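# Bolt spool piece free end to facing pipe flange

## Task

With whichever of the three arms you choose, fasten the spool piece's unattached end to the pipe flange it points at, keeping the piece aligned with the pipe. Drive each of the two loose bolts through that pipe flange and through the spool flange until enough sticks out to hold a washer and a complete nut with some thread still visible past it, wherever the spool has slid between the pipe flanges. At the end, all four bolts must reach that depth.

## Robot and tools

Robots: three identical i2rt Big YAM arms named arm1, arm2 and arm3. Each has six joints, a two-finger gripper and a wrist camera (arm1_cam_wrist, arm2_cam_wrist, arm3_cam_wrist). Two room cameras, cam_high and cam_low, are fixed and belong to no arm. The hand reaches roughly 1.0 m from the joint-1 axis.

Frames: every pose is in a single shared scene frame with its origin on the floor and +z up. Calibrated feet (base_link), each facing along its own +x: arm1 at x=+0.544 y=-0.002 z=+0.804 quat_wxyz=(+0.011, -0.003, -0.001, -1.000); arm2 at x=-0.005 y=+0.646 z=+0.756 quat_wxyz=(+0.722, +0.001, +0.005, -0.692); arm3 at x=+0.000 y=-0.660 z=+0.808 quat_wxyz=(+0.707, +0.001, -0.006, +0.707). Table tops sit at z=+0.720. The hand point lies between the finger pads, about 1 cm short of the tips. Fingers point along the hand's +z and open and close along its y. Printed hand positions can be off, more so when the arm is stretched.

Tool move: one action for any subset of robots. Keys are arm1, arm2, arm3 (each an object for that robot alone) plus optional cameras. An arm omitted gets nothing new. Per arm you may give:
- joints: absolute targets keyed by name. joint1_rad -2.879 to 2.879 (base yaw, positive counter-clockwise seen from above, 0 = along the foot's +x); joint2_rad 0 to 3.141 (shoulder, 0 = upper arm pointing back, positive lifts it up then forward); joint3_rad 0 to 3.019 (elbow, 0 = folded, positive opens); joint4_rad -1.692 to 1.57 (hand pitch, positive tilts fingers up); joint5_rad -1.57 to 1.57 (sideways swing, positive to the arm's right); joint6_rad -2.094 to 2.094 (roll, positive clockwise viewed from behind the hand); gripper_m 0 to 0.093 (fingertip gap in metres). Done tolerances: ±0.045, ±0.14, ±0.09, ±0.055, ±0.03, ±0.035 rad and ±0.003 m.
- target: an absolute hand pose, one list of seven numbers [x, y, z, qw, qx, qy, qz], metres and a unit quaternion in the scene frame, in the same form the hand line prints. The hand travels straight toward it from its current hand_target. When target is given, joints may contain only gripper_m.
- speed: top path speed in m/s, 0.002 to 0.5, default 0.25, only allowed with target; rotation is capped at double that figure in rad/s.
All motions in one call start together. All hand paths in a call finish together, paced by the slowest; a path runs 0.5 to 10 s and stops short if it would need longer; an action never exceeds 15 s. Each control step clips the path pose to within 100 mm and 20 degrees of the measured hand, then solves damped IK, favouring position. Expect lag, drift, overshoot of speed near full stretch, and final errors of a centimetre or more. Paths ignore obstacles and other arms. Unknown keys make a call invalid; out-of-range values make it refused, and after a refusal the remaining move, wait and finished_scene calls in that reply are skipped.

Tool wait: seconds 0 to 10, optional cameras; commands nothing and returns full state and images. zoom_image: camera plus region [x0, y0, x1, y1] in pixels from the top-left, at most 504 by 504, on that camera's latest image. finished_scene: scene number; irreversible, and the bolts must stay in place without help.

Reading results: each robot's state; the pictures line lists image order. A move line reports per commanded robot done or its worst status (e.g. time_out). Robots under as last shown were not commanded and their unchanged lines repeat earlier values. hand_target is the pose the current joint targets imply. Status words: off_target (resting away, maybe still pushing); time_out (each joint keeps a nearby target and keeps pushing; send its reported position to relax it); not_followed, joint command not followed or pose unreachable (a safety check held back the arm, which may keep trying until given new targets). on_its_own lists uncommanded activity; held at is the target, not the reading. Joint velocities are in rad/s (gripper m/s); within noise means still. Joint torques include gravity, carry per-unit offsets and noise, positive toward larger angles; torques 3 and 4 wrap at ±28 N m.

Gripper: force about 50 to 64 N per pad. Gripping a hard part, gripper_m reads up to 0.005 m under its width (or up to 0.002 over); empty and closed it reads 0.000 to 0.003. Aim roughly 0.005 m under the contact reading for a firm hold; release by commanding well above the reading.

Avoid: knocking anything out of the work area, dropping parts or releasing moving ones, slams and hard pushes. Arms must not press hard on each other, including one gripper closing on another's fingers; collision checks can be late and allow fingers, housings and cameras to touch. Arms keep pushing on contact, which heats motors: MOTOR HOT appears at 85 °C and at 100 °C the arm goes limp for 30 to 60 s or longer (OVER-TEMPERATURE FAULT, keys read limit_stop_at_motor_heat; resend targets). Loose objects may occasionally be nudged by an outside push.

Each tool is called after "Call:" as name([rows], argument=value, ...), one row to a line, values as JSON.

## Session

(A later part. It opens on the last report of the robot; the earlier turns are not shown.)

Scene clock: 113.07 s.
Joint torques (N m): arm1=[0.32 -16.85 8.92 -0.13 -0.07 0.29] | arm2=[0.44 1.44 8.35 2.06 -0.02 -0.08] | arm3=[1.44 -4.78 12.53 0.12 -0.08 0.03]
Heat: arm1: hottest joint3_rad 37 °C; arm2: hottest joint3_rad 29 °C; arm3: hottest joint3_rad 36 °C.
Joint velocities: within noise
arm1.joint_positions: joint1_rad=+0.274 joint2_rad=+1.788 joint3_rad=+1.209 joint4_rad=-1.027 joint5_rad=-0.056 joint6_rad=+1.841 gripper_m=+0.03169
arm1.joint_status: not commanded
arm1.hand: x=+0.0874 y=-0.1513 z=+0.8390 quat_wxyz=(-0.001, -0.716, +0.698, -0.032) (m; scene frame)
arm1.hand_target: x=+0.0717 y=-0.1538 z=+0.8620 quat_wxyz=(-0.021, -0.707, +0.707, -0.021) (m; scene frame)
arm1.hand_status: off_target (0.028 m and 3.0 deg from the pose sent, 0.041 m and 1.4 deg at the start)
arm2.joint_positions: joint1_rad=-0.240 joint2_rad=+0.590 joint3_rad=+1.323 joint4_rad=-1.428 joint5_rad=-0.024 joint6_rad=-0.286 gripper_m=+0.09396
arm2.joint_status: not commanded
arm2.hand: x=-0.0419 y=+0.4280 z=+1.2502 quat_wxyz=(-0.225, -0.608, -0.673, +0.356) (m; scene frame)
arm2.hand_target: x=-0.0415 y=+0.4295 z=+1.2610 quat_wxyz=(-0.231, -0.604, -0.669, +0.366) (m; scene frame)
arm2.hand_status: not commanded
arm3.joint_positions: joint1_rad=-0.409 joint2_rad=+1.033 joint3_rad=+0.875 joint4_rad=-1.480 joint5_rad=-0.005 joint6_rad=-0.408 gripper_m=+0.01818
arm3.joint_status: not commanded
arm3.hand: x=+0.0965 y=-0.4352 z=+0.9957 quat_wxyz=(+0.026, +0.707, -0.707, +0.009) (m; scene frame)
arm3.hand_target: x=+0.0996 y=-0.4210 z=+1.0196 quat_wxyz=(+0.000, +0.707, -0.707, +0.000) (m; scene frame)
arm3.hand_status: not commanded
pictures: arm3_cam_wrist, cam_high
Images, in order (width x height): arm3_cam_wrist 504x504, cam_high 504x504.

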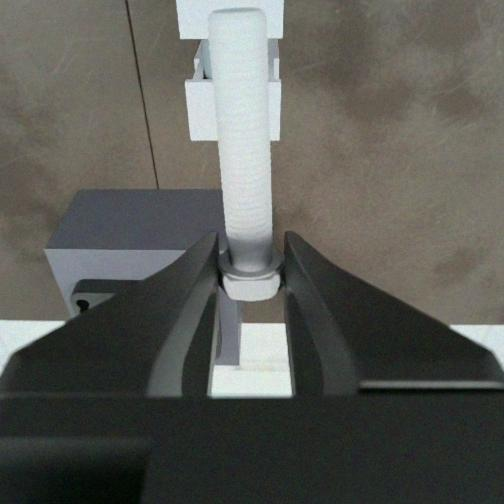

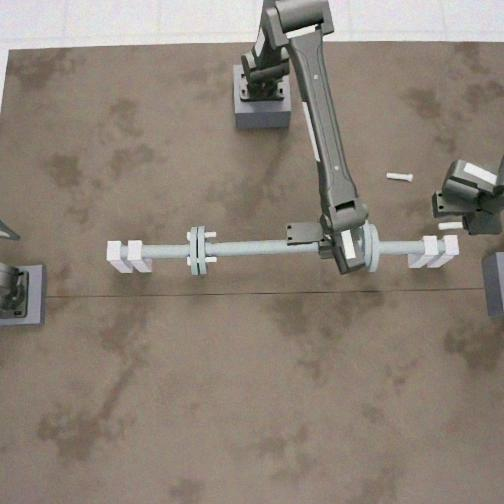

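Call:
move(arm1={"target":[0.061,-0.154,0.863,0.0212,0.7068,-0.7068,0.0212],"speed":0.05}, cameras=["cam_low","cam_high"])

Call:
zoom_image(camera="cam_low", region=[370, 130, 504, 280])

Call:
zoom_image(camera="cam_high", region=[310, 190, 470, 300])

Scene clock: 118.37 s.
Joint torques (N m): arm1=[0.15 -15.56 9.94 0.05 0.02 0.24] | arm2=[0.44 1.44 8.36 2.04 -0.03 -0.08] | arm3=[1.49 -4.48 12.59 0.09 -0.07 0.03]
Heat: arm1: hottest joint3_rad 37 °C; arm2: hottest joint3_rad 29 °C; arm3: hottest joint3_rad 37 °C.
move: arm1 off_target
Joint velocities: within noise
arm1.joint_positions: joint1_rad=+0.273 joint2_rad=+1.788 joint3_rad=+1.228 joint4_rad=-1.044 joint5_rad=-0.059 joint6_rad=+1.840 gripper_m=+0.03169
arm1.joint_status: not commanded
arm1.hand: x=+0.0831 y=-0.1523 z=+0.8451 quat_wxyz=(-0.003, -0.715, +0.698, -0.032) (m; scene frame)
arm1.hand_target: x=+0.0619 y=-0.1537 z=+0.8633 quat_wxyz=(-0.022, -0.707, +0.707, -0.021) (m; scene frame)
arm1.hand_status: off_target (0.029 m and 2.8 deg from the pose sent, 0.036 m and 3.0 deg at the start)
arm2, arm3: as last shown
pictures: cam_high, cam_low
Images, in order (width x height): cam_high 504x504, cam_low 504x504.

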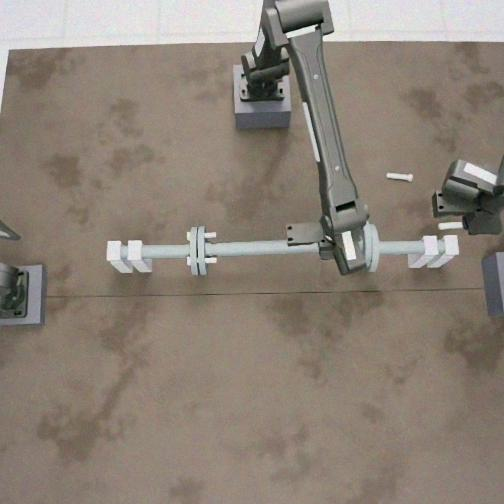

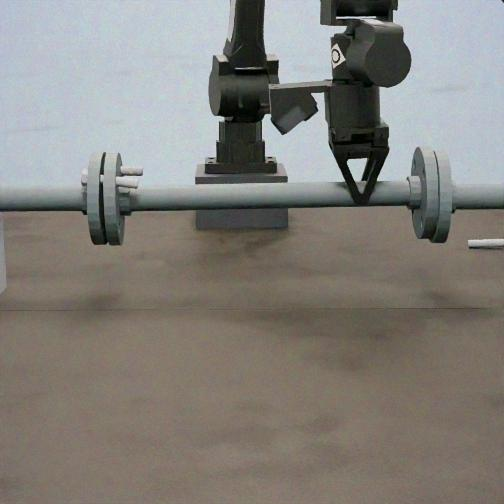

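Scaled by 3.360 from the camera's 504x504 image, which has a finer 720x720 frame.

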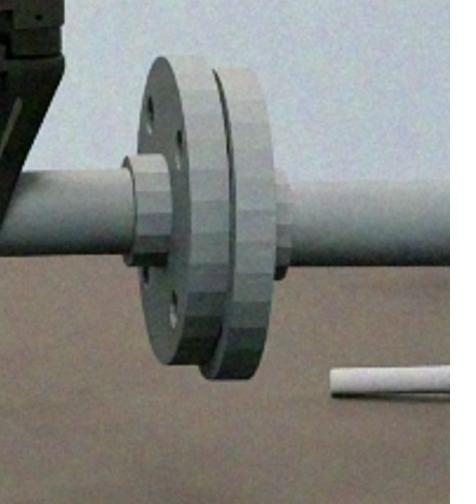

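Scaled by 3.150 from the camera's 504x504 image, which has a finer 720x720 frame.

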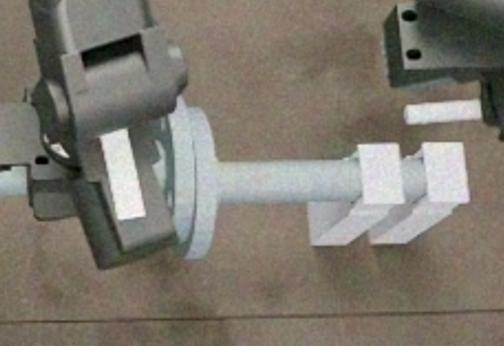

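Call:
move(arm1={"target":[0.050,-0.154,0.853,0.0212,0.7068,-0.7068,0.0212],"speed":0.05}, cameras=["cam_low","cam_high"])

Call:
zoom_image(camera="cam_low", region=[370, 130, 504, 280])

Call:
zoom_image(camera="cam_high", region=[310, 190, 470, 300])

Scene clock: 123.17 s.
Joint torques (N m): arm1=[0.09 -15.56 9.76 0.53 0.05 0.05] | arm2=[0.44 1.49 8.35 2.04 -0.02 -0.08] | arm3=[1.32 -4.72 12.59 0.1 -0.06 0.03]
Heat: arm1: hottest joint3_rad 38 °C; arm2: hottest joint3_rad 29 °C; arm3: hottest joint3_rad 37 °C.
move: arm1 off_target
Joint velocities: within noise
arm1.joint_positions: joint1_rad=+0.268 joint2_rad=+1.819 joint3_rad=+1.253 joint4_rad=-1.044 joint5_rad=-0.059 joint6_rad=+1.852 gripper_m=+0.03169
arm1.joint_status: not commanded
arm1.hand: x=+0.0745 y=-0.1524 z=+0.8384 quat_wxyz=(+0.000, -0.709, +0.704, -0.034) (m; scene frame)
arm1.hand_target: x=+0.0511 y=-0.1536 z=+0.8535 quat_wxyz=(-0.021, -0.707, +0.707, -0.021) (m; scene frame)
arm1.hand_status: off_target (0.029 m and 2.9 deg from the pose sent, 0.034 m and 2.8 deg at the start)
arm2, arm3: as last shown
pictures: cam_high, cam_low
Images, in order (width x height): cam_high 504x504, cam_low 504x504.

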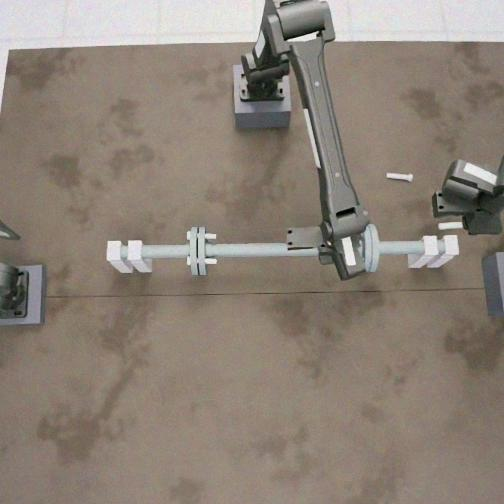

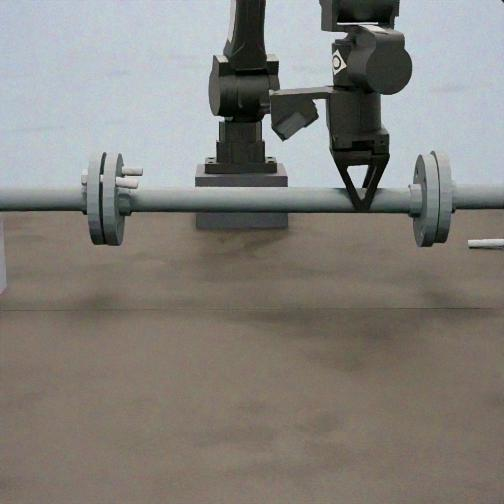

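Scaled by 3.360 from the camera's 504x504 image, which has a finer 720x720 frame.

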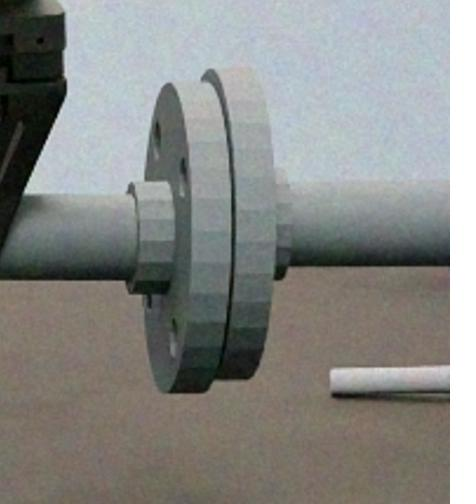

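Scaled by 3.150 from the camera's 504x504 image, which has a finer 720x720 frame.

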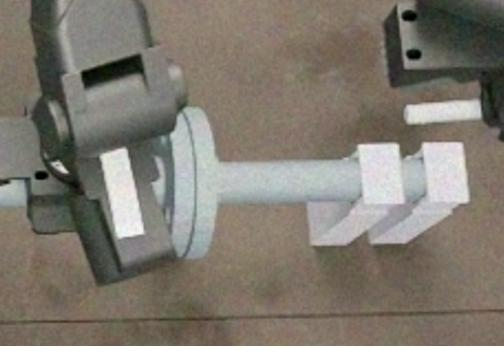

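Call:
move(arm1={"target":[0.050,-0.154,0.8585,0.0212,0.7068,-0.7068,0.0212],"speed":0.05}, cameras=["cam_low","cam_high"])

Call:
zoom_image(camera="cam_low", region=[370, 130, 504, 280])

Call:
zoom_image(camera="cam_high", region=[340, 210, 400, 290])

Scene clock: 128.20 s.
Joint torques (N m): arm1=[0.09 -16.09 9.88 0.13 0.05 0.03] | arm2=[0.44 1.44 8.35 2.06 -0.02 -0.08] | arm3=[1.38 -4.6 12.56 0.1 -0.07 0.04]
Heat: arm1: hottest joint3_rad 38 °C; arm2: hottest joint3_rad 29 °C; arm3: hottest joint3_rad 38 °C.
move: arm1 off_target
Joint velocities: within noise
arm1.joint_positions: joint1_rad=+0.267 joint2_rad=+1.819 joint3_rad=+1.258 joint4_rad=-1.047 joint5_rad=-0.059 joint6_rad=+1.855 gripper_m=+0.03169
arm1.joint_status: not commanded
arm1.hand: x=+0.0729 y=-0.1527 z=+0.8401 quat_wxyz=(-0.001, -0.708, +0.705, -0.034) (m; scene frame)
arm1.hand_target: x=+0.0510 y=-0.1536 z=+0.8590 quat_wxyz=(-0.021, -0.707, +0.707, -0.021) (m; scene frame)
arm1.hand_status: off_target (0.029 m and 2.7 deg from the pose sent, 0.032 m and 2.9 deg at the start)
arm2, arm3: as last shown
pictures: cam_high, cam_low
Images, in order (width x height): cam_high 504x504, cam_low 504x504.

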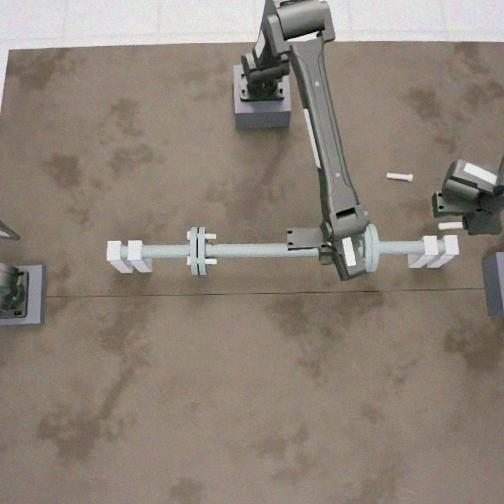

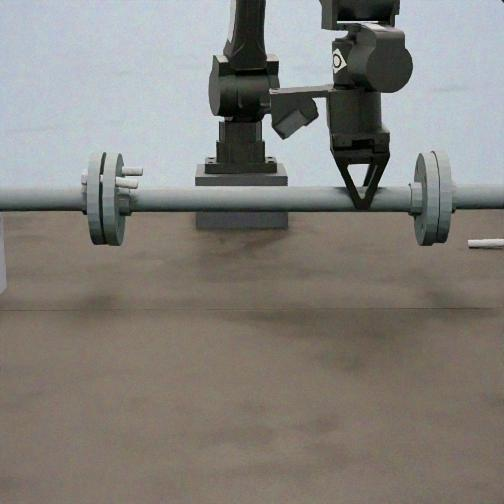

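Scaled by 3.360 from the camera's 504x504 image, which has a finer 720x720 frame.

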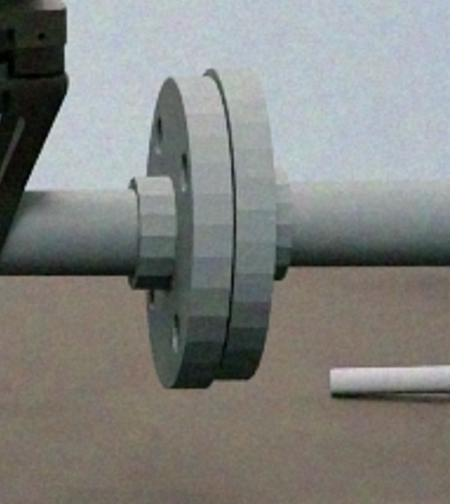

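Scaled by 6.300 from the camera's 504x504 image, which has a finer 720x720 frame.

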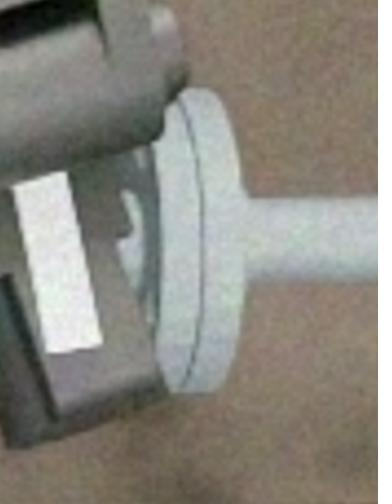

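Call:
move(arm1={"target":[0.0525,-0.154,0.866,0.0212,0.7068,-0.7068,0.0212],"speed":0.05}, cameras=["cam_low","cam_high"])

Call:
zoom_image(camera="cam_low", region=[370, 130, 504, 280])

Call:
zoom_image(camera="cam_high", region=[340, 210, 400, 290])

Scene clock: 132.83 s.
Joint torques (N m): arm1=[0.21 -17.14 9.89 -0.02 0.06 0.03] | arm2=[0.38 1.49 8.35 2.06 -0.02 -0.08] | arm3=[1.38 -4.6 12.56 0.12 -0.08 0.03]
Heat: arm1: hottest joint3_rad 39 °C; arm2: hottest joint3_rad 30 °C; arm3: hottest joint3_rad 38 °C.
move: arm1 off_target
Joint velocities: within noise
arm1.joint_positions: joint1_rad=+0.267 joint2_rad=+1.819 joint3_rad=+1.258 joint4_rad=-1.060 joint5_rad=-0.059 joint6_rad=+1.855 gripper_m=+0.03169
arm1.joint_status: not commanded
arm1.hand: x=+0.0759 y=-0.1518 z=+0.8403 quat_wxyz=(+0.004, -0.708, +0.705, -0.037) (m; scene frame)
arm1.hand_target: x=+0.0537 y=-0.1536 z=+0.8664 quat_wxyz=(-0.021, -0.707, +0.707, -0.021) (m; scene frame)
arm1.hand_status: off_target (0.035 m and 3.4 deg from the pose sent, 0.033 m and 2.7 deg at the start)
arm2, arm3: as last shown
pictures: cam_high, cam_low
Images, in order (width x height): cam_high 504x504, cam_low 504x504.

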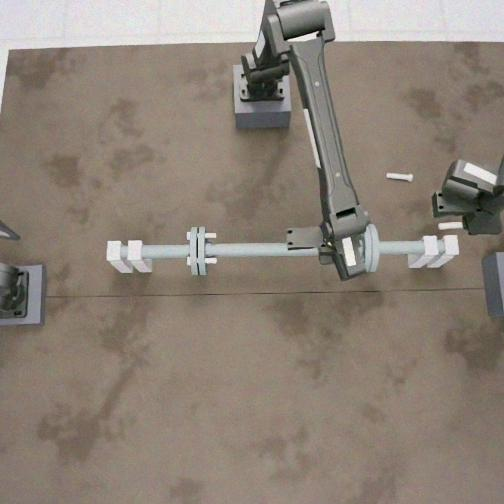

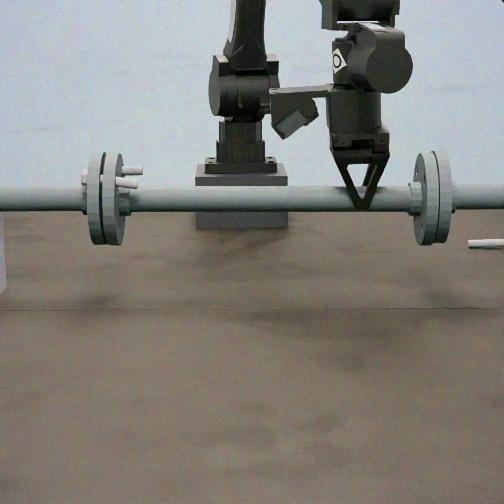

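Scaled by 3.360 from the camera's 504x504 image, which has a finer 720x720 frame.

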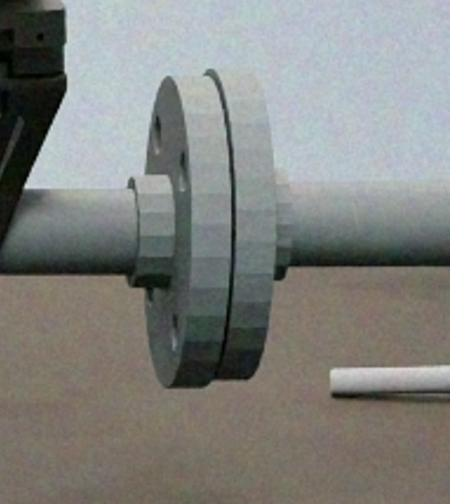

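Scaled by 6.300 from the camera's 504x504 image, which has a finer 720x720 frame.

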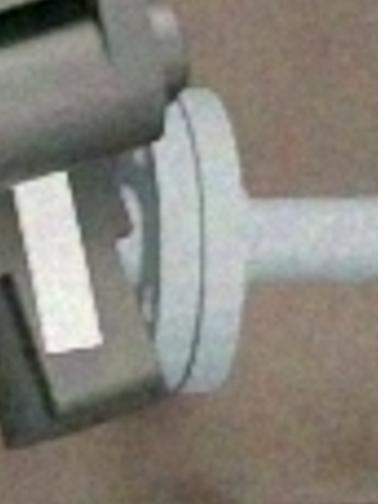

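Call:
move(arm1={"target":[0.0525,-0.154,0.873,0.0212,0.7068,-0.7068,0.0212],"speed":0.05}, cameras=["cam_low","cam_high"])

Call:
zoom_image(camera="cam_low", region=[370, 130, 504, 280])

Call:
zoom_image(camera="cam_high", region=[340, 210, 400, 290])

Scene clock: 136.97 s.
Joint torques (N m): arm1=[0.21 -17.79 9.83 -0.14 0.07 0.03] | arm2=[0.44 1.44 8.35 2.06 -0.02 -0.08] | arm3=[1.32 -4.66 12.59 0.12 -0.07 0.03]
Heat: arm1: hottest joint3_rad 39 °C; arm2: hottest joint3_rad 30 °C; arm3: hottest joint3_rad 38 °C.
move: arm1 off_target
Joint velocities: within noise
arm1.joint_positions: joint1_rad=+0.267 joint2_rad=+1.819 joint3_rad=+1.267 joint4_rad=-1.076 joint5_rad=-0.060 joint6_rad=+1.855 gripper_m=+0.03169
arm1.joint_status: not commanded
arm1.hand: x=+0.0761 y=-0.1518 z=+0.8431 quat_wxyz=(+0.008, -0.708, +0.705, -0.039) (m; scene frame)
arm1.hand_target: x=+0.0539 y=-0.1535 z=+0.8732 quat_wxyz=(-0.021, -0.707, +0.707, -0.021) (m; scene frame)
arm1.hand_status: off_target (0.038 m and 3.9 deg from the pose sent, 0.040 m and 3.5 deg at the start)
arm2, arm3: as last shown
pictures: cam_high, cam_low
Images, in order (width x height): cam_high 504x504, cam_low 504x504.

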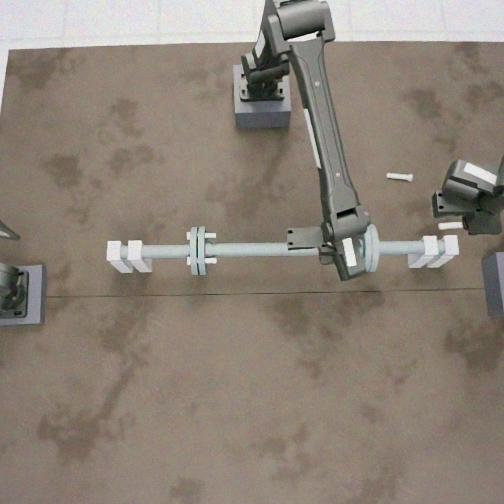

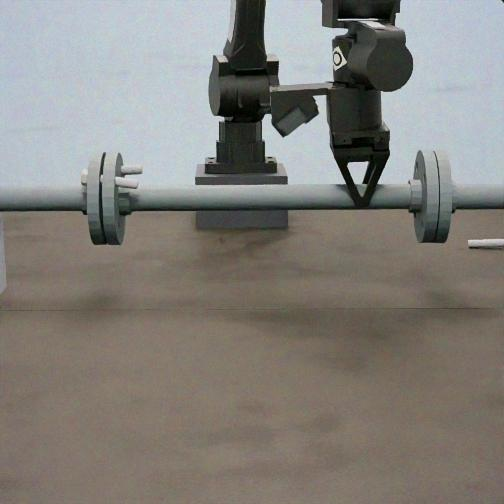

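Scaled by 3.360 from the camera's 504x504 image, which has a finer 720x720 frame.

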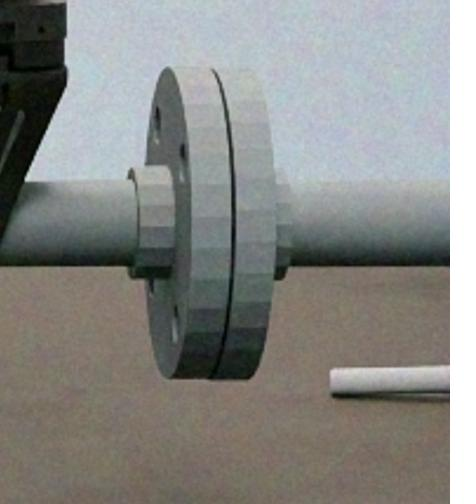

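Scaled by 6.300 from the camera's 504x504 image, which has a finer 720x720 frame.

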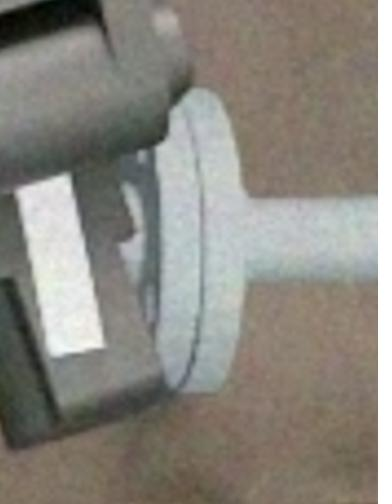

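Call:
move(arm3={"target":[0.112,-0.405,0.94,-0.034,0.690,-0.722,-0.032],"speed":0.15}, arm2={"target":[0.08,0.0,1.05,0,0.7071,0.7071,0]})

Scene clock: 167.53 s.
Joint torques (N m): arm1=[0.21 -17.79 9.84 -0.05 0.06 0.04] | arm2=[0.85 -17.9 10.93 0.1 -0.06 0.05] | arm3=[-0.26 -4.25 7.98 1.28 -0.26 0.03]
Heat: arm1: hottest joint3_rad 42 °C; arm2: hottest joint3_rad 31 °C; arm3: hottest joint3_rad 39 °C.
move: arm2 off_target; arm3 done
Joint velocities: within noise
arm1.joint_positions: joint1_rad=+0.267 joint2_rad=+1.819 joint3_rad=+1.267 joint4_rad=-1.076 joint5_rad=-0.060 joint6_rad=+1.855 gripper_m=+0.03169
arm1.joint_status: not commanded
arm1.hand: x=+0.0760 y=-0.1518 z=+0.8432 quat_wxyz=(+0.008, -0.708, +0.705, -0.039) (m; scene frame)
arm1.hand_target: x=+0.0539 y=-0.1536 z=+0.8733 quat_wxyz=(-0.021, -0.707, +0.707, -0.021) (m; scene frame)
arm1.hand_status: not commanded
arm2.joint_positions: joint1_rad=+0.080 joint2_rad=+1.990 joint3_rad=+2.226 joint4_rad=-1.678 joint5_rad=-0.001 joint6_rad=+0.115 gripper_m=+0.09396
arm2.joint_status: not commanded
arm2.hand: x=+0.0742 y=+0.0076 z=+1.0448 quat_wxyz=(-0.047, -0.703, -0.709, +0.038) (m; scene frame)
arm2.hand_target: x=+0.0799 y=+0.0008 z=+1.0495 quat_wxyz=(-0.052, -0.705, -0.706, +0.041) (m; scene frame)
arm2.hand_status: off_target (0.011 m and 6.9 deg from the pose sent, 0.488 m and 50.1 deg at the start; a joint's target at an end of its range on 56 of 113 steps)
arm3.joint_positions: joint1_rad=-0.425 joint2_rad=+1.064 joint3_rad=+0.744 joint4_rad=-1.188 joint5_rad=-0.034 joint6_rad=-0.400 gripper_m=+0.01818
arm3.joint_status: not commanded
arm3.hand: x=+0.1075 y=-0.4084 z=+0.9397 quat_wxyz=(-0.028, +0.698, -0.715, -0.028) (m; scene frame)
arm3.hand_target: x=+0.1119 y=-0.4051 z=+0.9401 quat_wxyz=(-0.034, +0.690, -0.722, -0.032) (m; scene frame)
arm3.hand_status: done (0.006 m and 1.5 deg from the pose sent, 0.065 m and 8.7 deg at the start)
pictures: arm1_cam_wrist, arm2_cam_wrist, arm3_cam_wrist, cam_high, cam_low
led back after a hold (arm2 arm): the arm was led back toward your command in small steps, so it may still be short of it.
pose unreachable (arm2 arm): on one or more control steps of this call this arm could not follow its commanded pose, so it was not sent that pose on those steps. It may still have moved: this result reports where it is.
cause: moving toward the commanded pose would bring a part of the arm too close to another arm (this arm's wrist camera and the arm1 arm's forearm (the part past joint 3), at the place that arm is still heading or pushing toward).
Images, in order (width x height): arm1_cam_wrist 504x504, arm2_cam_wrist 504x504, arm3_cam_wrist 504x504, cam_high 504x504, cam_low 504x504.

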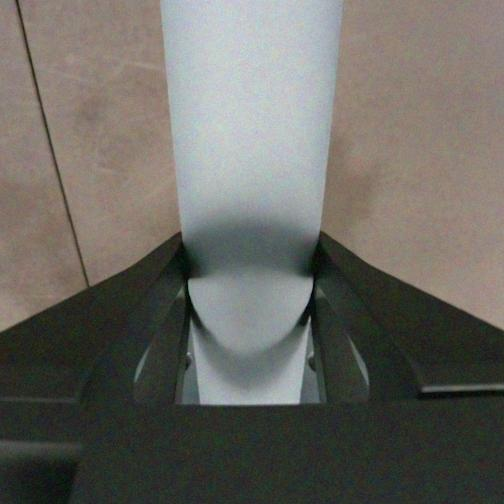

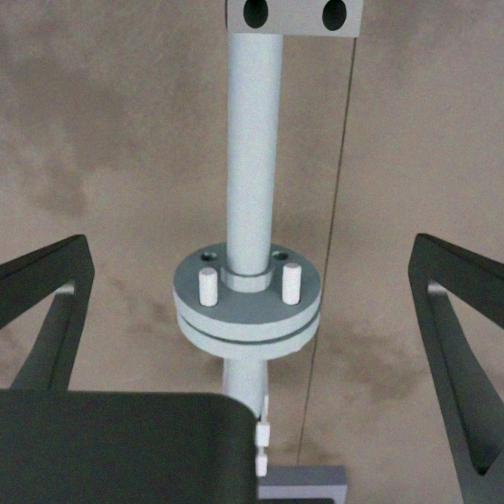

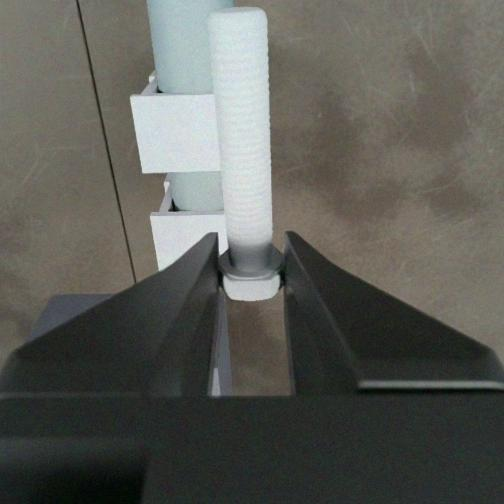

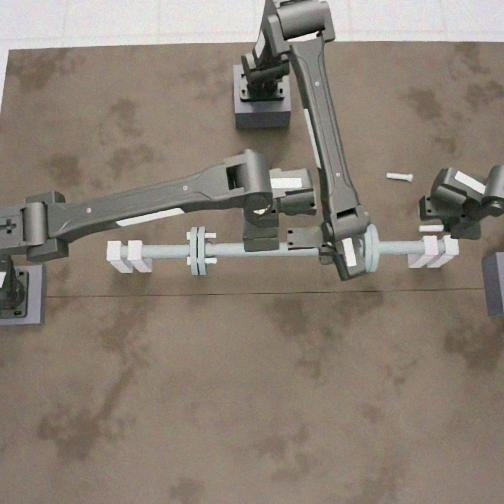

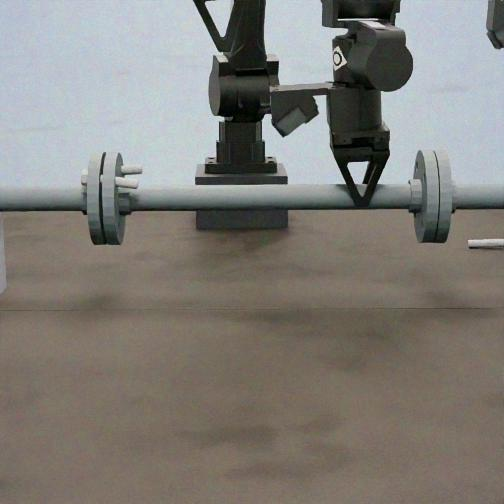

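Call:
move(arm3={"target":[0.124,-0.405,0.889,-0.034,0.690,-0.722,-0.032],"speed":0.1}, arm2={"target":[0.03,0.25,1.15,0,0.7071,0.7071,0]}, cameras=["arm3_cam_wrist","cam_high","cam_low"])

Call:
zoom_image(camera="cam_low", region=[384, 130, 504, 250])

Call:
zoom_image(camera="cam_high", region=[350, 190, 470, 300])

Scene clock: 178.57 s.
Joint torques (N m): arm1=[0.26 -17.79 9.83 -0.05 0.07 0.04] | arm2=[-0.26 -8.88 7.61 0.39 -0.05 -0.26] | arm3=[-0.21 -4.66 7.42 1.26 -0.26 -0.18]
Heat: arm1: hottest joint3_rad 43 °C; arm2: hottest joint3_rad 31 °C; arm3: hottest joint3_rad 38 °C.
move: arm2 off_target; arm3 done
Joint velocities: within noise
arm1: as last shown
arm2.joint_positions: joint1_rad=+0.047 joint2_rad=+1.286 joint3_rad=+1.619 joint4_rad=-1.681 joint5_rad=-0.004 joint6_rad=+0.099 gripper_m=+0.09396
arm2.joint_status: not commanded
arm2.hand: x=+0.0325 y=+0.2484 z=+1.1507 quat_wxyz=(-0.083, -0.706, -0.700, +0.068) (m; scene frame)
arm2.hand_target: x=+0.0300 y=+0.2499 z=+1.1492 quat_wxyz=(-0.077, -0.704, -0.703, +0.064) (m; scene frame)
arm2.hand_status: off_target (0.003 m and 12.3 deg from the pose sent, 0.268 m and 6.9 deg at the start; a joint's target at an end of its range on 56 of 60 steps)
arm3.joint_positions: joint1_rad=-0.464 joint2_rad=+1.148 joint3_rad=+0.656 joint4_rad=-1.019 joint5_rad=-0.037 joint6_rad=-0.417 gripper_m=+0.01818
arm3.joint_status: not commanded
arm3.hand: x=+0.1194 y=-0.4081 z=+0.8889 quat_wxyz=(-0.028, +0.691, -0.722, -0.028) (m; scene frame)
arm3.hand_target: x=+0.1240 y=-0.4051 z=+0.8891 quat_wxyz=(-0.034, +0.690, -0.722, -0.032) (m; scene frame)
arm3.hand_status: done (0.006 m and 0.8 deg from the pose sent, 0.053 m and 1.5 deg at the start)
pictures: arm3_cam_wrist, cam_high, cam_low
Images, in order (width x height): arm3_cam_wrist 504x504, cam_high 504x504, cam_low 504x504.

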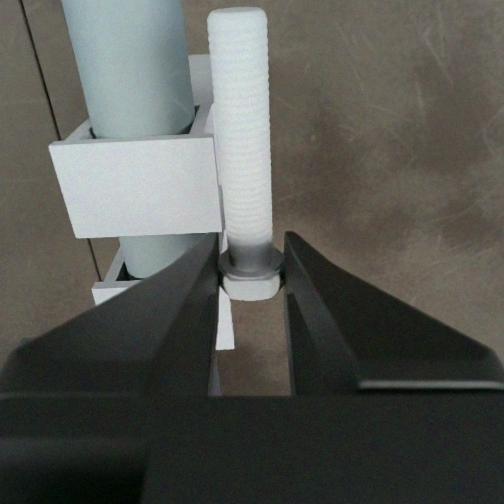

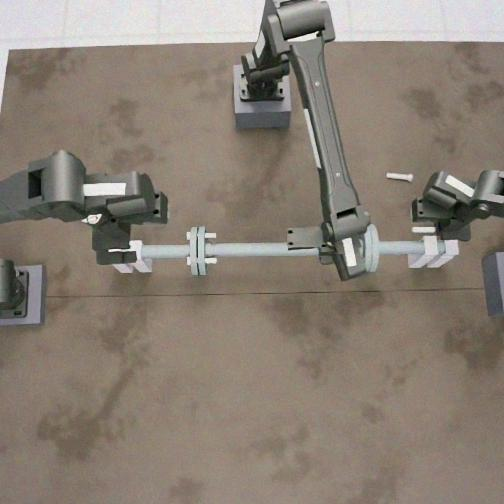

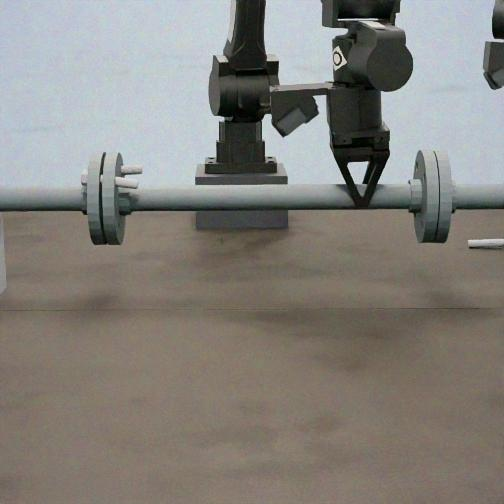

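Scaled by 4.200 from the camera's 504x504 image, which has a finer 720x720 frame.

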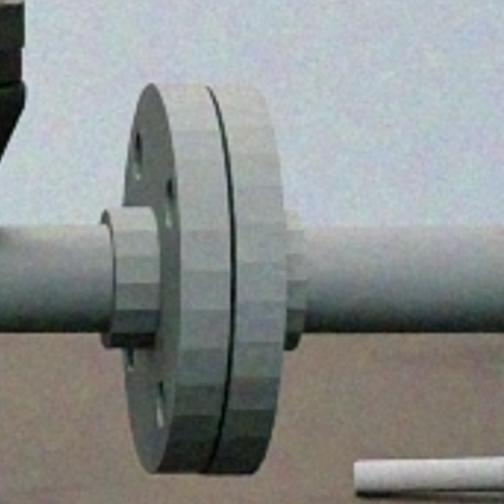

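Scaled by 4.200 from the camera's 504x504 image, which has a finer 720x720 frame.

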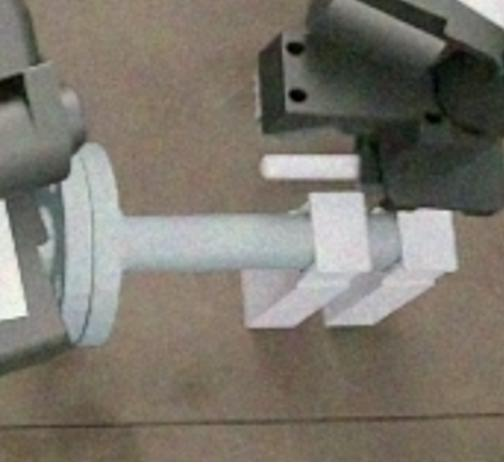

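Call:
move(arm3={"target":[0.1225,-0.362,0.888,-0.034,0.690,-0.722,-0.032],"speed":0.08}, cameras=["arm3_cam_wrist","cam_high","cam_low"])

Call:
zoom_image(camera="cam_low", region=[384, 130, 504, 250])

Call:
zoom_image(camera="cam_high", region=[350, 190, 470, 300])

Scene clock: 191.63 s.
Joint torques (N m): arm1=[0.26 -17.79 9.83 -0.01 0.07 0.04] | arm2=[-0.09 -8.88 7.6 0.39 -0.05 -0.24] | arm3=[1.55 -5.36 10.63 1.36 -0.12 0.04]
Heat: arm1: hottest joint3_rad 44 °C; arm2: hottest joint3_rad 31 °C; arm3: hottest joint3_rad 36 °C.
move: arm3 off_target
Joint velocities: within noise
arm1, arm2: as last shown
arm2.joint_positions: joint1_rad=+0.047 joint2_rad=+1.286 joint3_rad=+1.619 joint4_rad=-1.681 joint5_rad=-0.005 joint6_rad=+0.099 gripper_m=+0.09396
arm2.hand_target: x=+0.0301 y=+0.2499 z=+1.1492 quat_wxyz=(-0.077, -0.704, -0.703, +0.064) (m; scene frame)
arm3.joint_positions: joint1_rad=-0.421 joint2_rad=+1.250 joint3_rad=+0.696 joint4_rad=-0.995 joint5_rad=-0.036 joint6_rad=-0.373 gripper_m=+0.01818
arm3.joint_status: not commanded
arm3.hand: x=+0.1154 y=-0.3874 z=+0.8755 quat_wxyz=(-0.009, +0.690, -0.723, -0.021) (m; scene frame)
arm3.hand_target: x=+0.1219 y=-0.3631 z=+0.8888 quat_wxyz=(-0.034, +0.690, -0.722, -0.032) (m; scene frame)
arm3.hand_status: off_target (0.029 m and 3.1 deg from the pose sent, 0.046 m and 0.8 deg at the start)
pictures: arm3_cam_wrist, cam_high, cam_low
Images, in order (width x height): arm3_cam_wrist 504x504, cam_high 504x504, cam_low 504x504.

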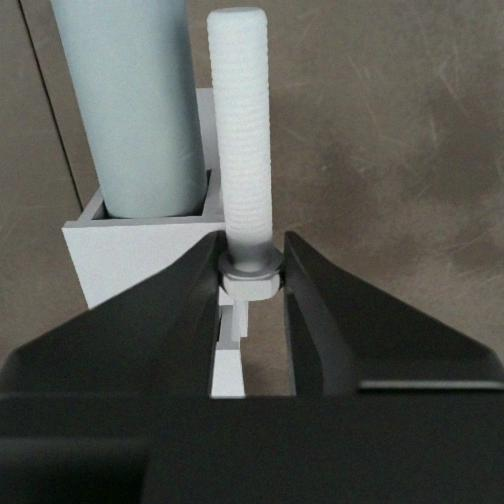

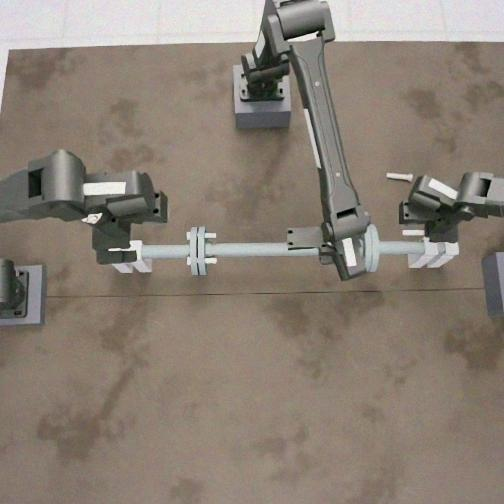

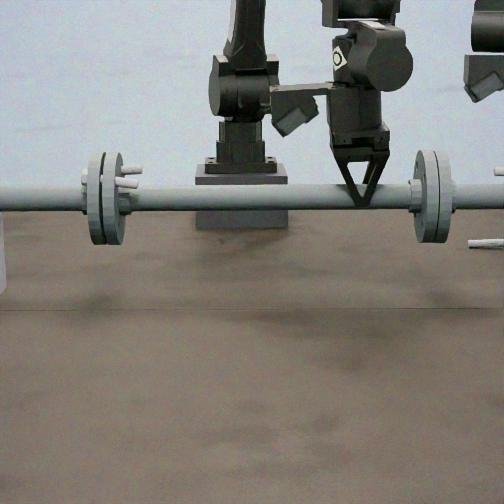

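Scaled by 4.200 from the camera's 504x504 image, which has a finer 720x720 frame.

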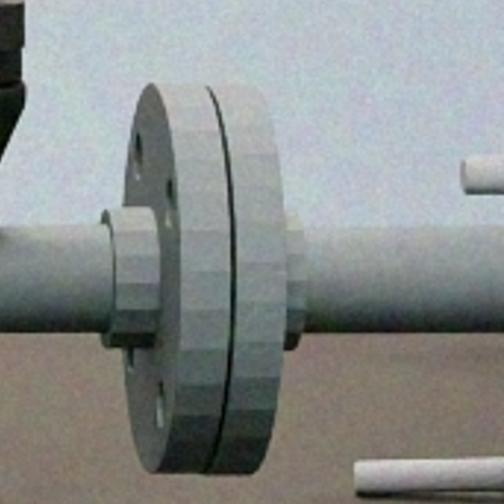

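Scaled by 4.200 from the camera's 504x504 image, which has a finer 720x720 frame.

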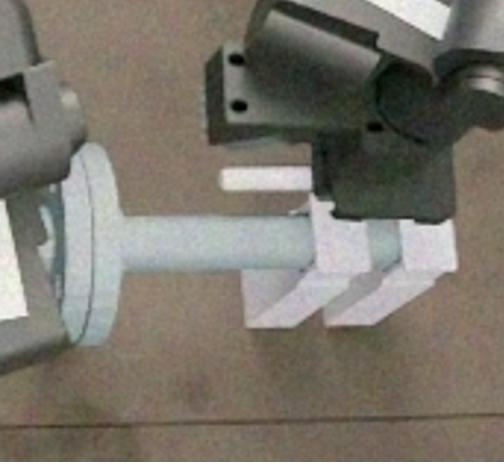

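Call:
move(arm3={"target":[0.126,-0.323,0.893,-0.034,0.690,-0.722,-0.032],"speed":0.08}, cameras=["arm3_cam_wrist","cam_high","cam_low"])

Call:
zoom_image(camera="cam_low", region=[384, 130, 504, 250])

Call:
zoom_image(camera="cam_high", region=[350, 190, 470, 300])

Scene clock: 198.57 s.
Joint torques (N m): arm1=[0.15 -17.85 9.83 -0.01 0.07 0.04] | arm2=[-0.03 -8.88 7.6 0.39 -0.05 -0.24] | arm3=[1.61 -7.3 11 1.11 -0.01 0.05]
Heat: arm1: hottest joint3_rad 44 °C; arm2: hottest joint3_rad 30 °C; arm3: hottest joint3_rad 37 °C.
move: arm3 off_target
Joint velocities: within noise
arm1, arm2: as last shown
arm3.joint_positions: joint1_rad=-0.385 joint2_rad=+1.352 joint3_rad=+0.790 joint4_rad=-0.992 joint5_rad=-0.036 joint6_rad=-0.337 gripper_m=+0.01818
arm3.joint_status: not commanded
arm3.hand: x=+0.1190 y=-0.3500 z=+0.8770 quat_wxyz=(-0.006, +0.690, -0.723, -0.021) (m; scene frame)
arm3.hand_target: x=+0.1255 y=-0.3243 z=+0.8938 quat_wxyz=(-0.034, +0.690, -0.722, -0.032) (m; scene frame)
arm3.hand_status: off_target (0.032 m and 3.5 deg from the pose sent, 0.068 m and 3.1 deg at the start)
pictures: arm3_cam_wrist, cam_high, cam_low
Images, in order (width x height): arm3_cam_wrist 504x504, cam_high 504x504, cam_low 504x504.

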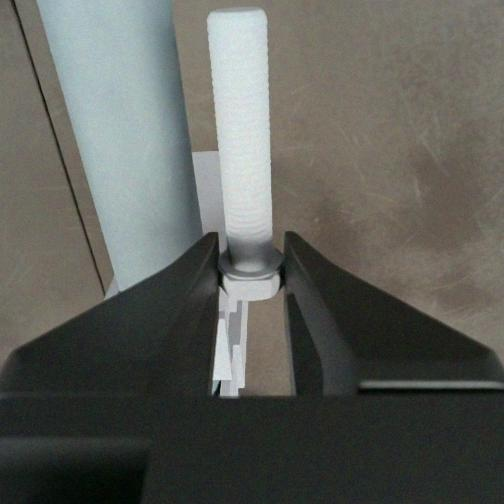

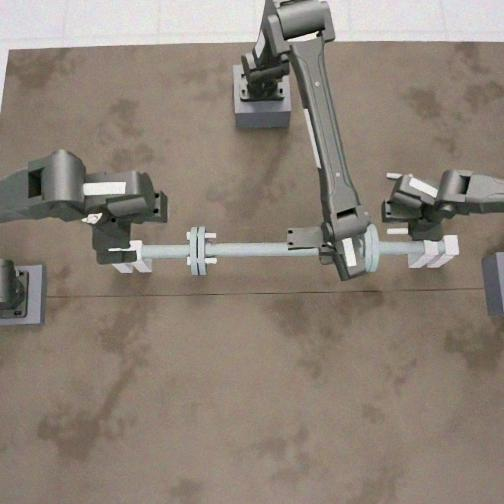

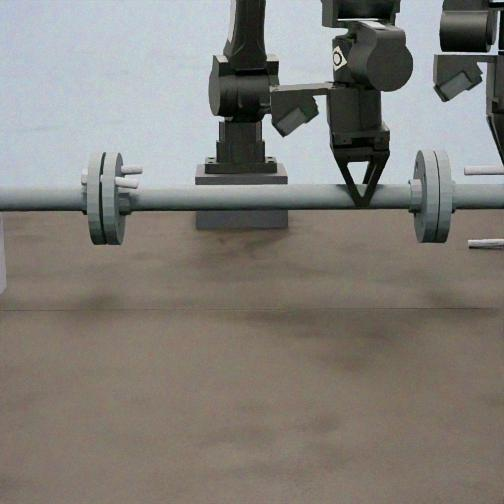

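Scaled by 4.200 from the camera's 504x504 image, which has a finer 720x720 frame.

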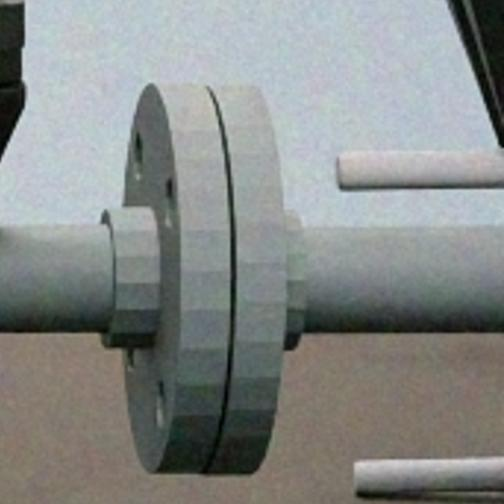

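Scaled by 4.200 from the camera's 504x504 image, which has a finer 720x720 frame.

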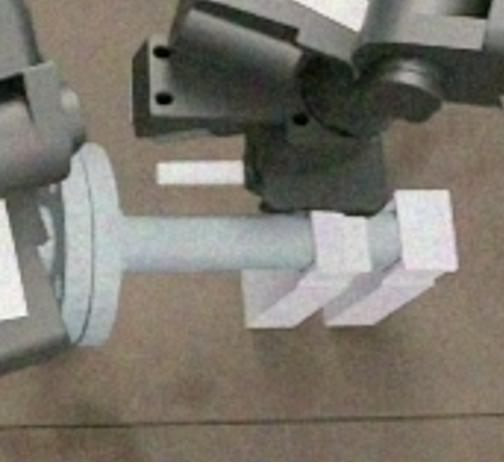

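Call:
move(arm1={"target":[0.0525,-0.154,0.873,0.0445,0.7075,-0.706,-0.0021],"speed":0.05}, cameras=["cam_high","cam_low"])

Call:
zoom_image(camera="cam_low", region=[384, 130, 504, 250])

Call:
zoom_image(camera="cam_high", region=[350, 190, 470, 300])

Scene clock: 209.83 s.
Joint torques (N m): arm1=[0.56 -18.43 7.35 1.18 0.29 -0.05] | arm2=[-0.09 -8.82 7.61 0.39 -0.05 -0.24] | arm3=[1.55 -7.47 11 1.1 -0.01 0.03]
Heat: arm1: hottest joint3_rad 45 °C; arm2: hottest joint3_rad 30 °C; arm3: hottest joint3_rad 36 °C.
move: arm1 off_target
Joint velocities: within noise
arm1.joint_positions: joint1_rad=+0.267 joint2_rad=+1.798 joint3_rad=+1.256 joint4_rad=-1.020 joint5_rad=-0.047 joint6_rad=+1.868 gripper_m=+0.03169
arm1.joint_status: not commanded
arm1.hand: x=+0.0649 y=-0.1528 z=+0.8496 quat_wxyz=(-0.018, -0.704, +0.709, -0.017) (m; scene frame)
arm1.hand_target: x=+0.0531 y=-0.1539 z=+0.8729 quat_wxyz=(-0.044, -0.707, +0.706, +0.002) (m; scene frame)
arm1.hand_status: off_target (0.027 m and 3.8 deg from the pose sent, 0.038 m and 7.6 deg at the start)
arm2: as last shown
arm3.joint_positions: joint1_rad=-0.385 joint2_rad=+1.352 joint3_rad=+0.790 joint4_rad=-0.992 joint5_rad=-0.036 joint6_rad=-0.336 gripper_m=+0.01818
arm3.joint_status: not commanded
arm3.hand: x=+0.1190 y=-0.3500 z=+0.8769 quat_wxyz=(-0.006, +0.690, -0.723, -0.020) (m; scene frame)
arm3.hand_target: x=+0.1255 y=-0.3243 z=+0.8937 quat_wxyz=(-0.034, +0.690, -0.722, -0.032) (m; scene frame)
arm3.hand_status: not commanded
pictures: cam_high, cam_low
Images, in order (width x height): cam_high 504x504, cam_low 504x504.

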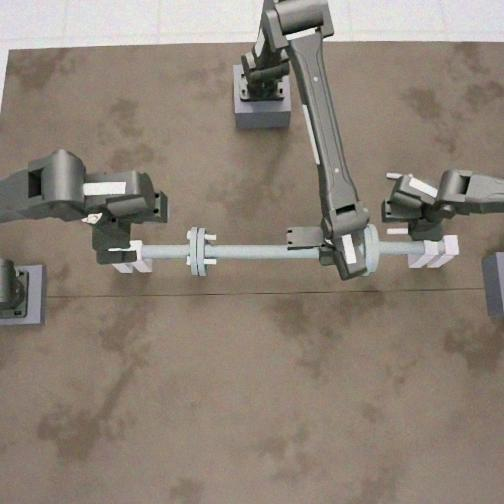

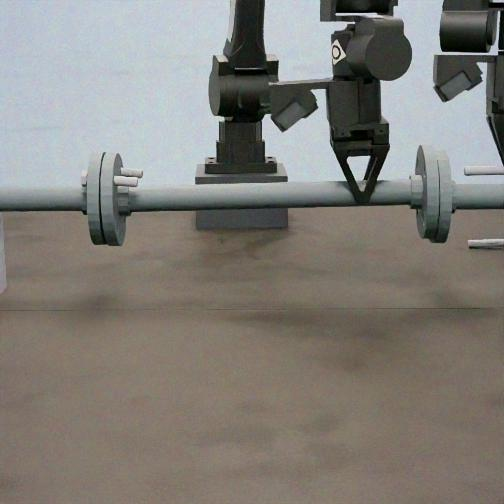

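Scaled by 4.200 from the camera's 504x504 image, which has a finer 720x720 frame.

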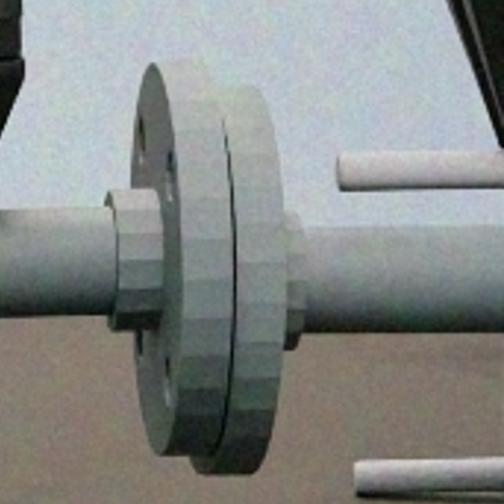

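Scaled by 4.200 from the camera's 504x504 image, which has a finer 720x720 frame.

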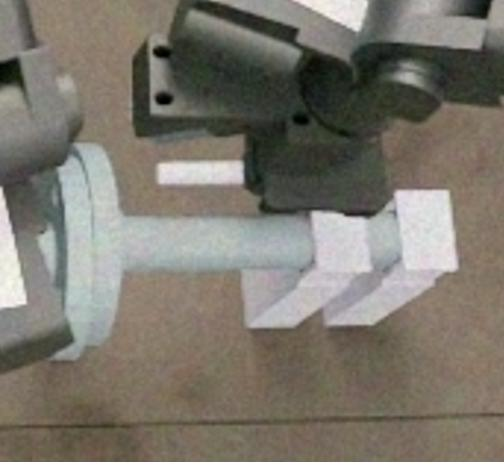

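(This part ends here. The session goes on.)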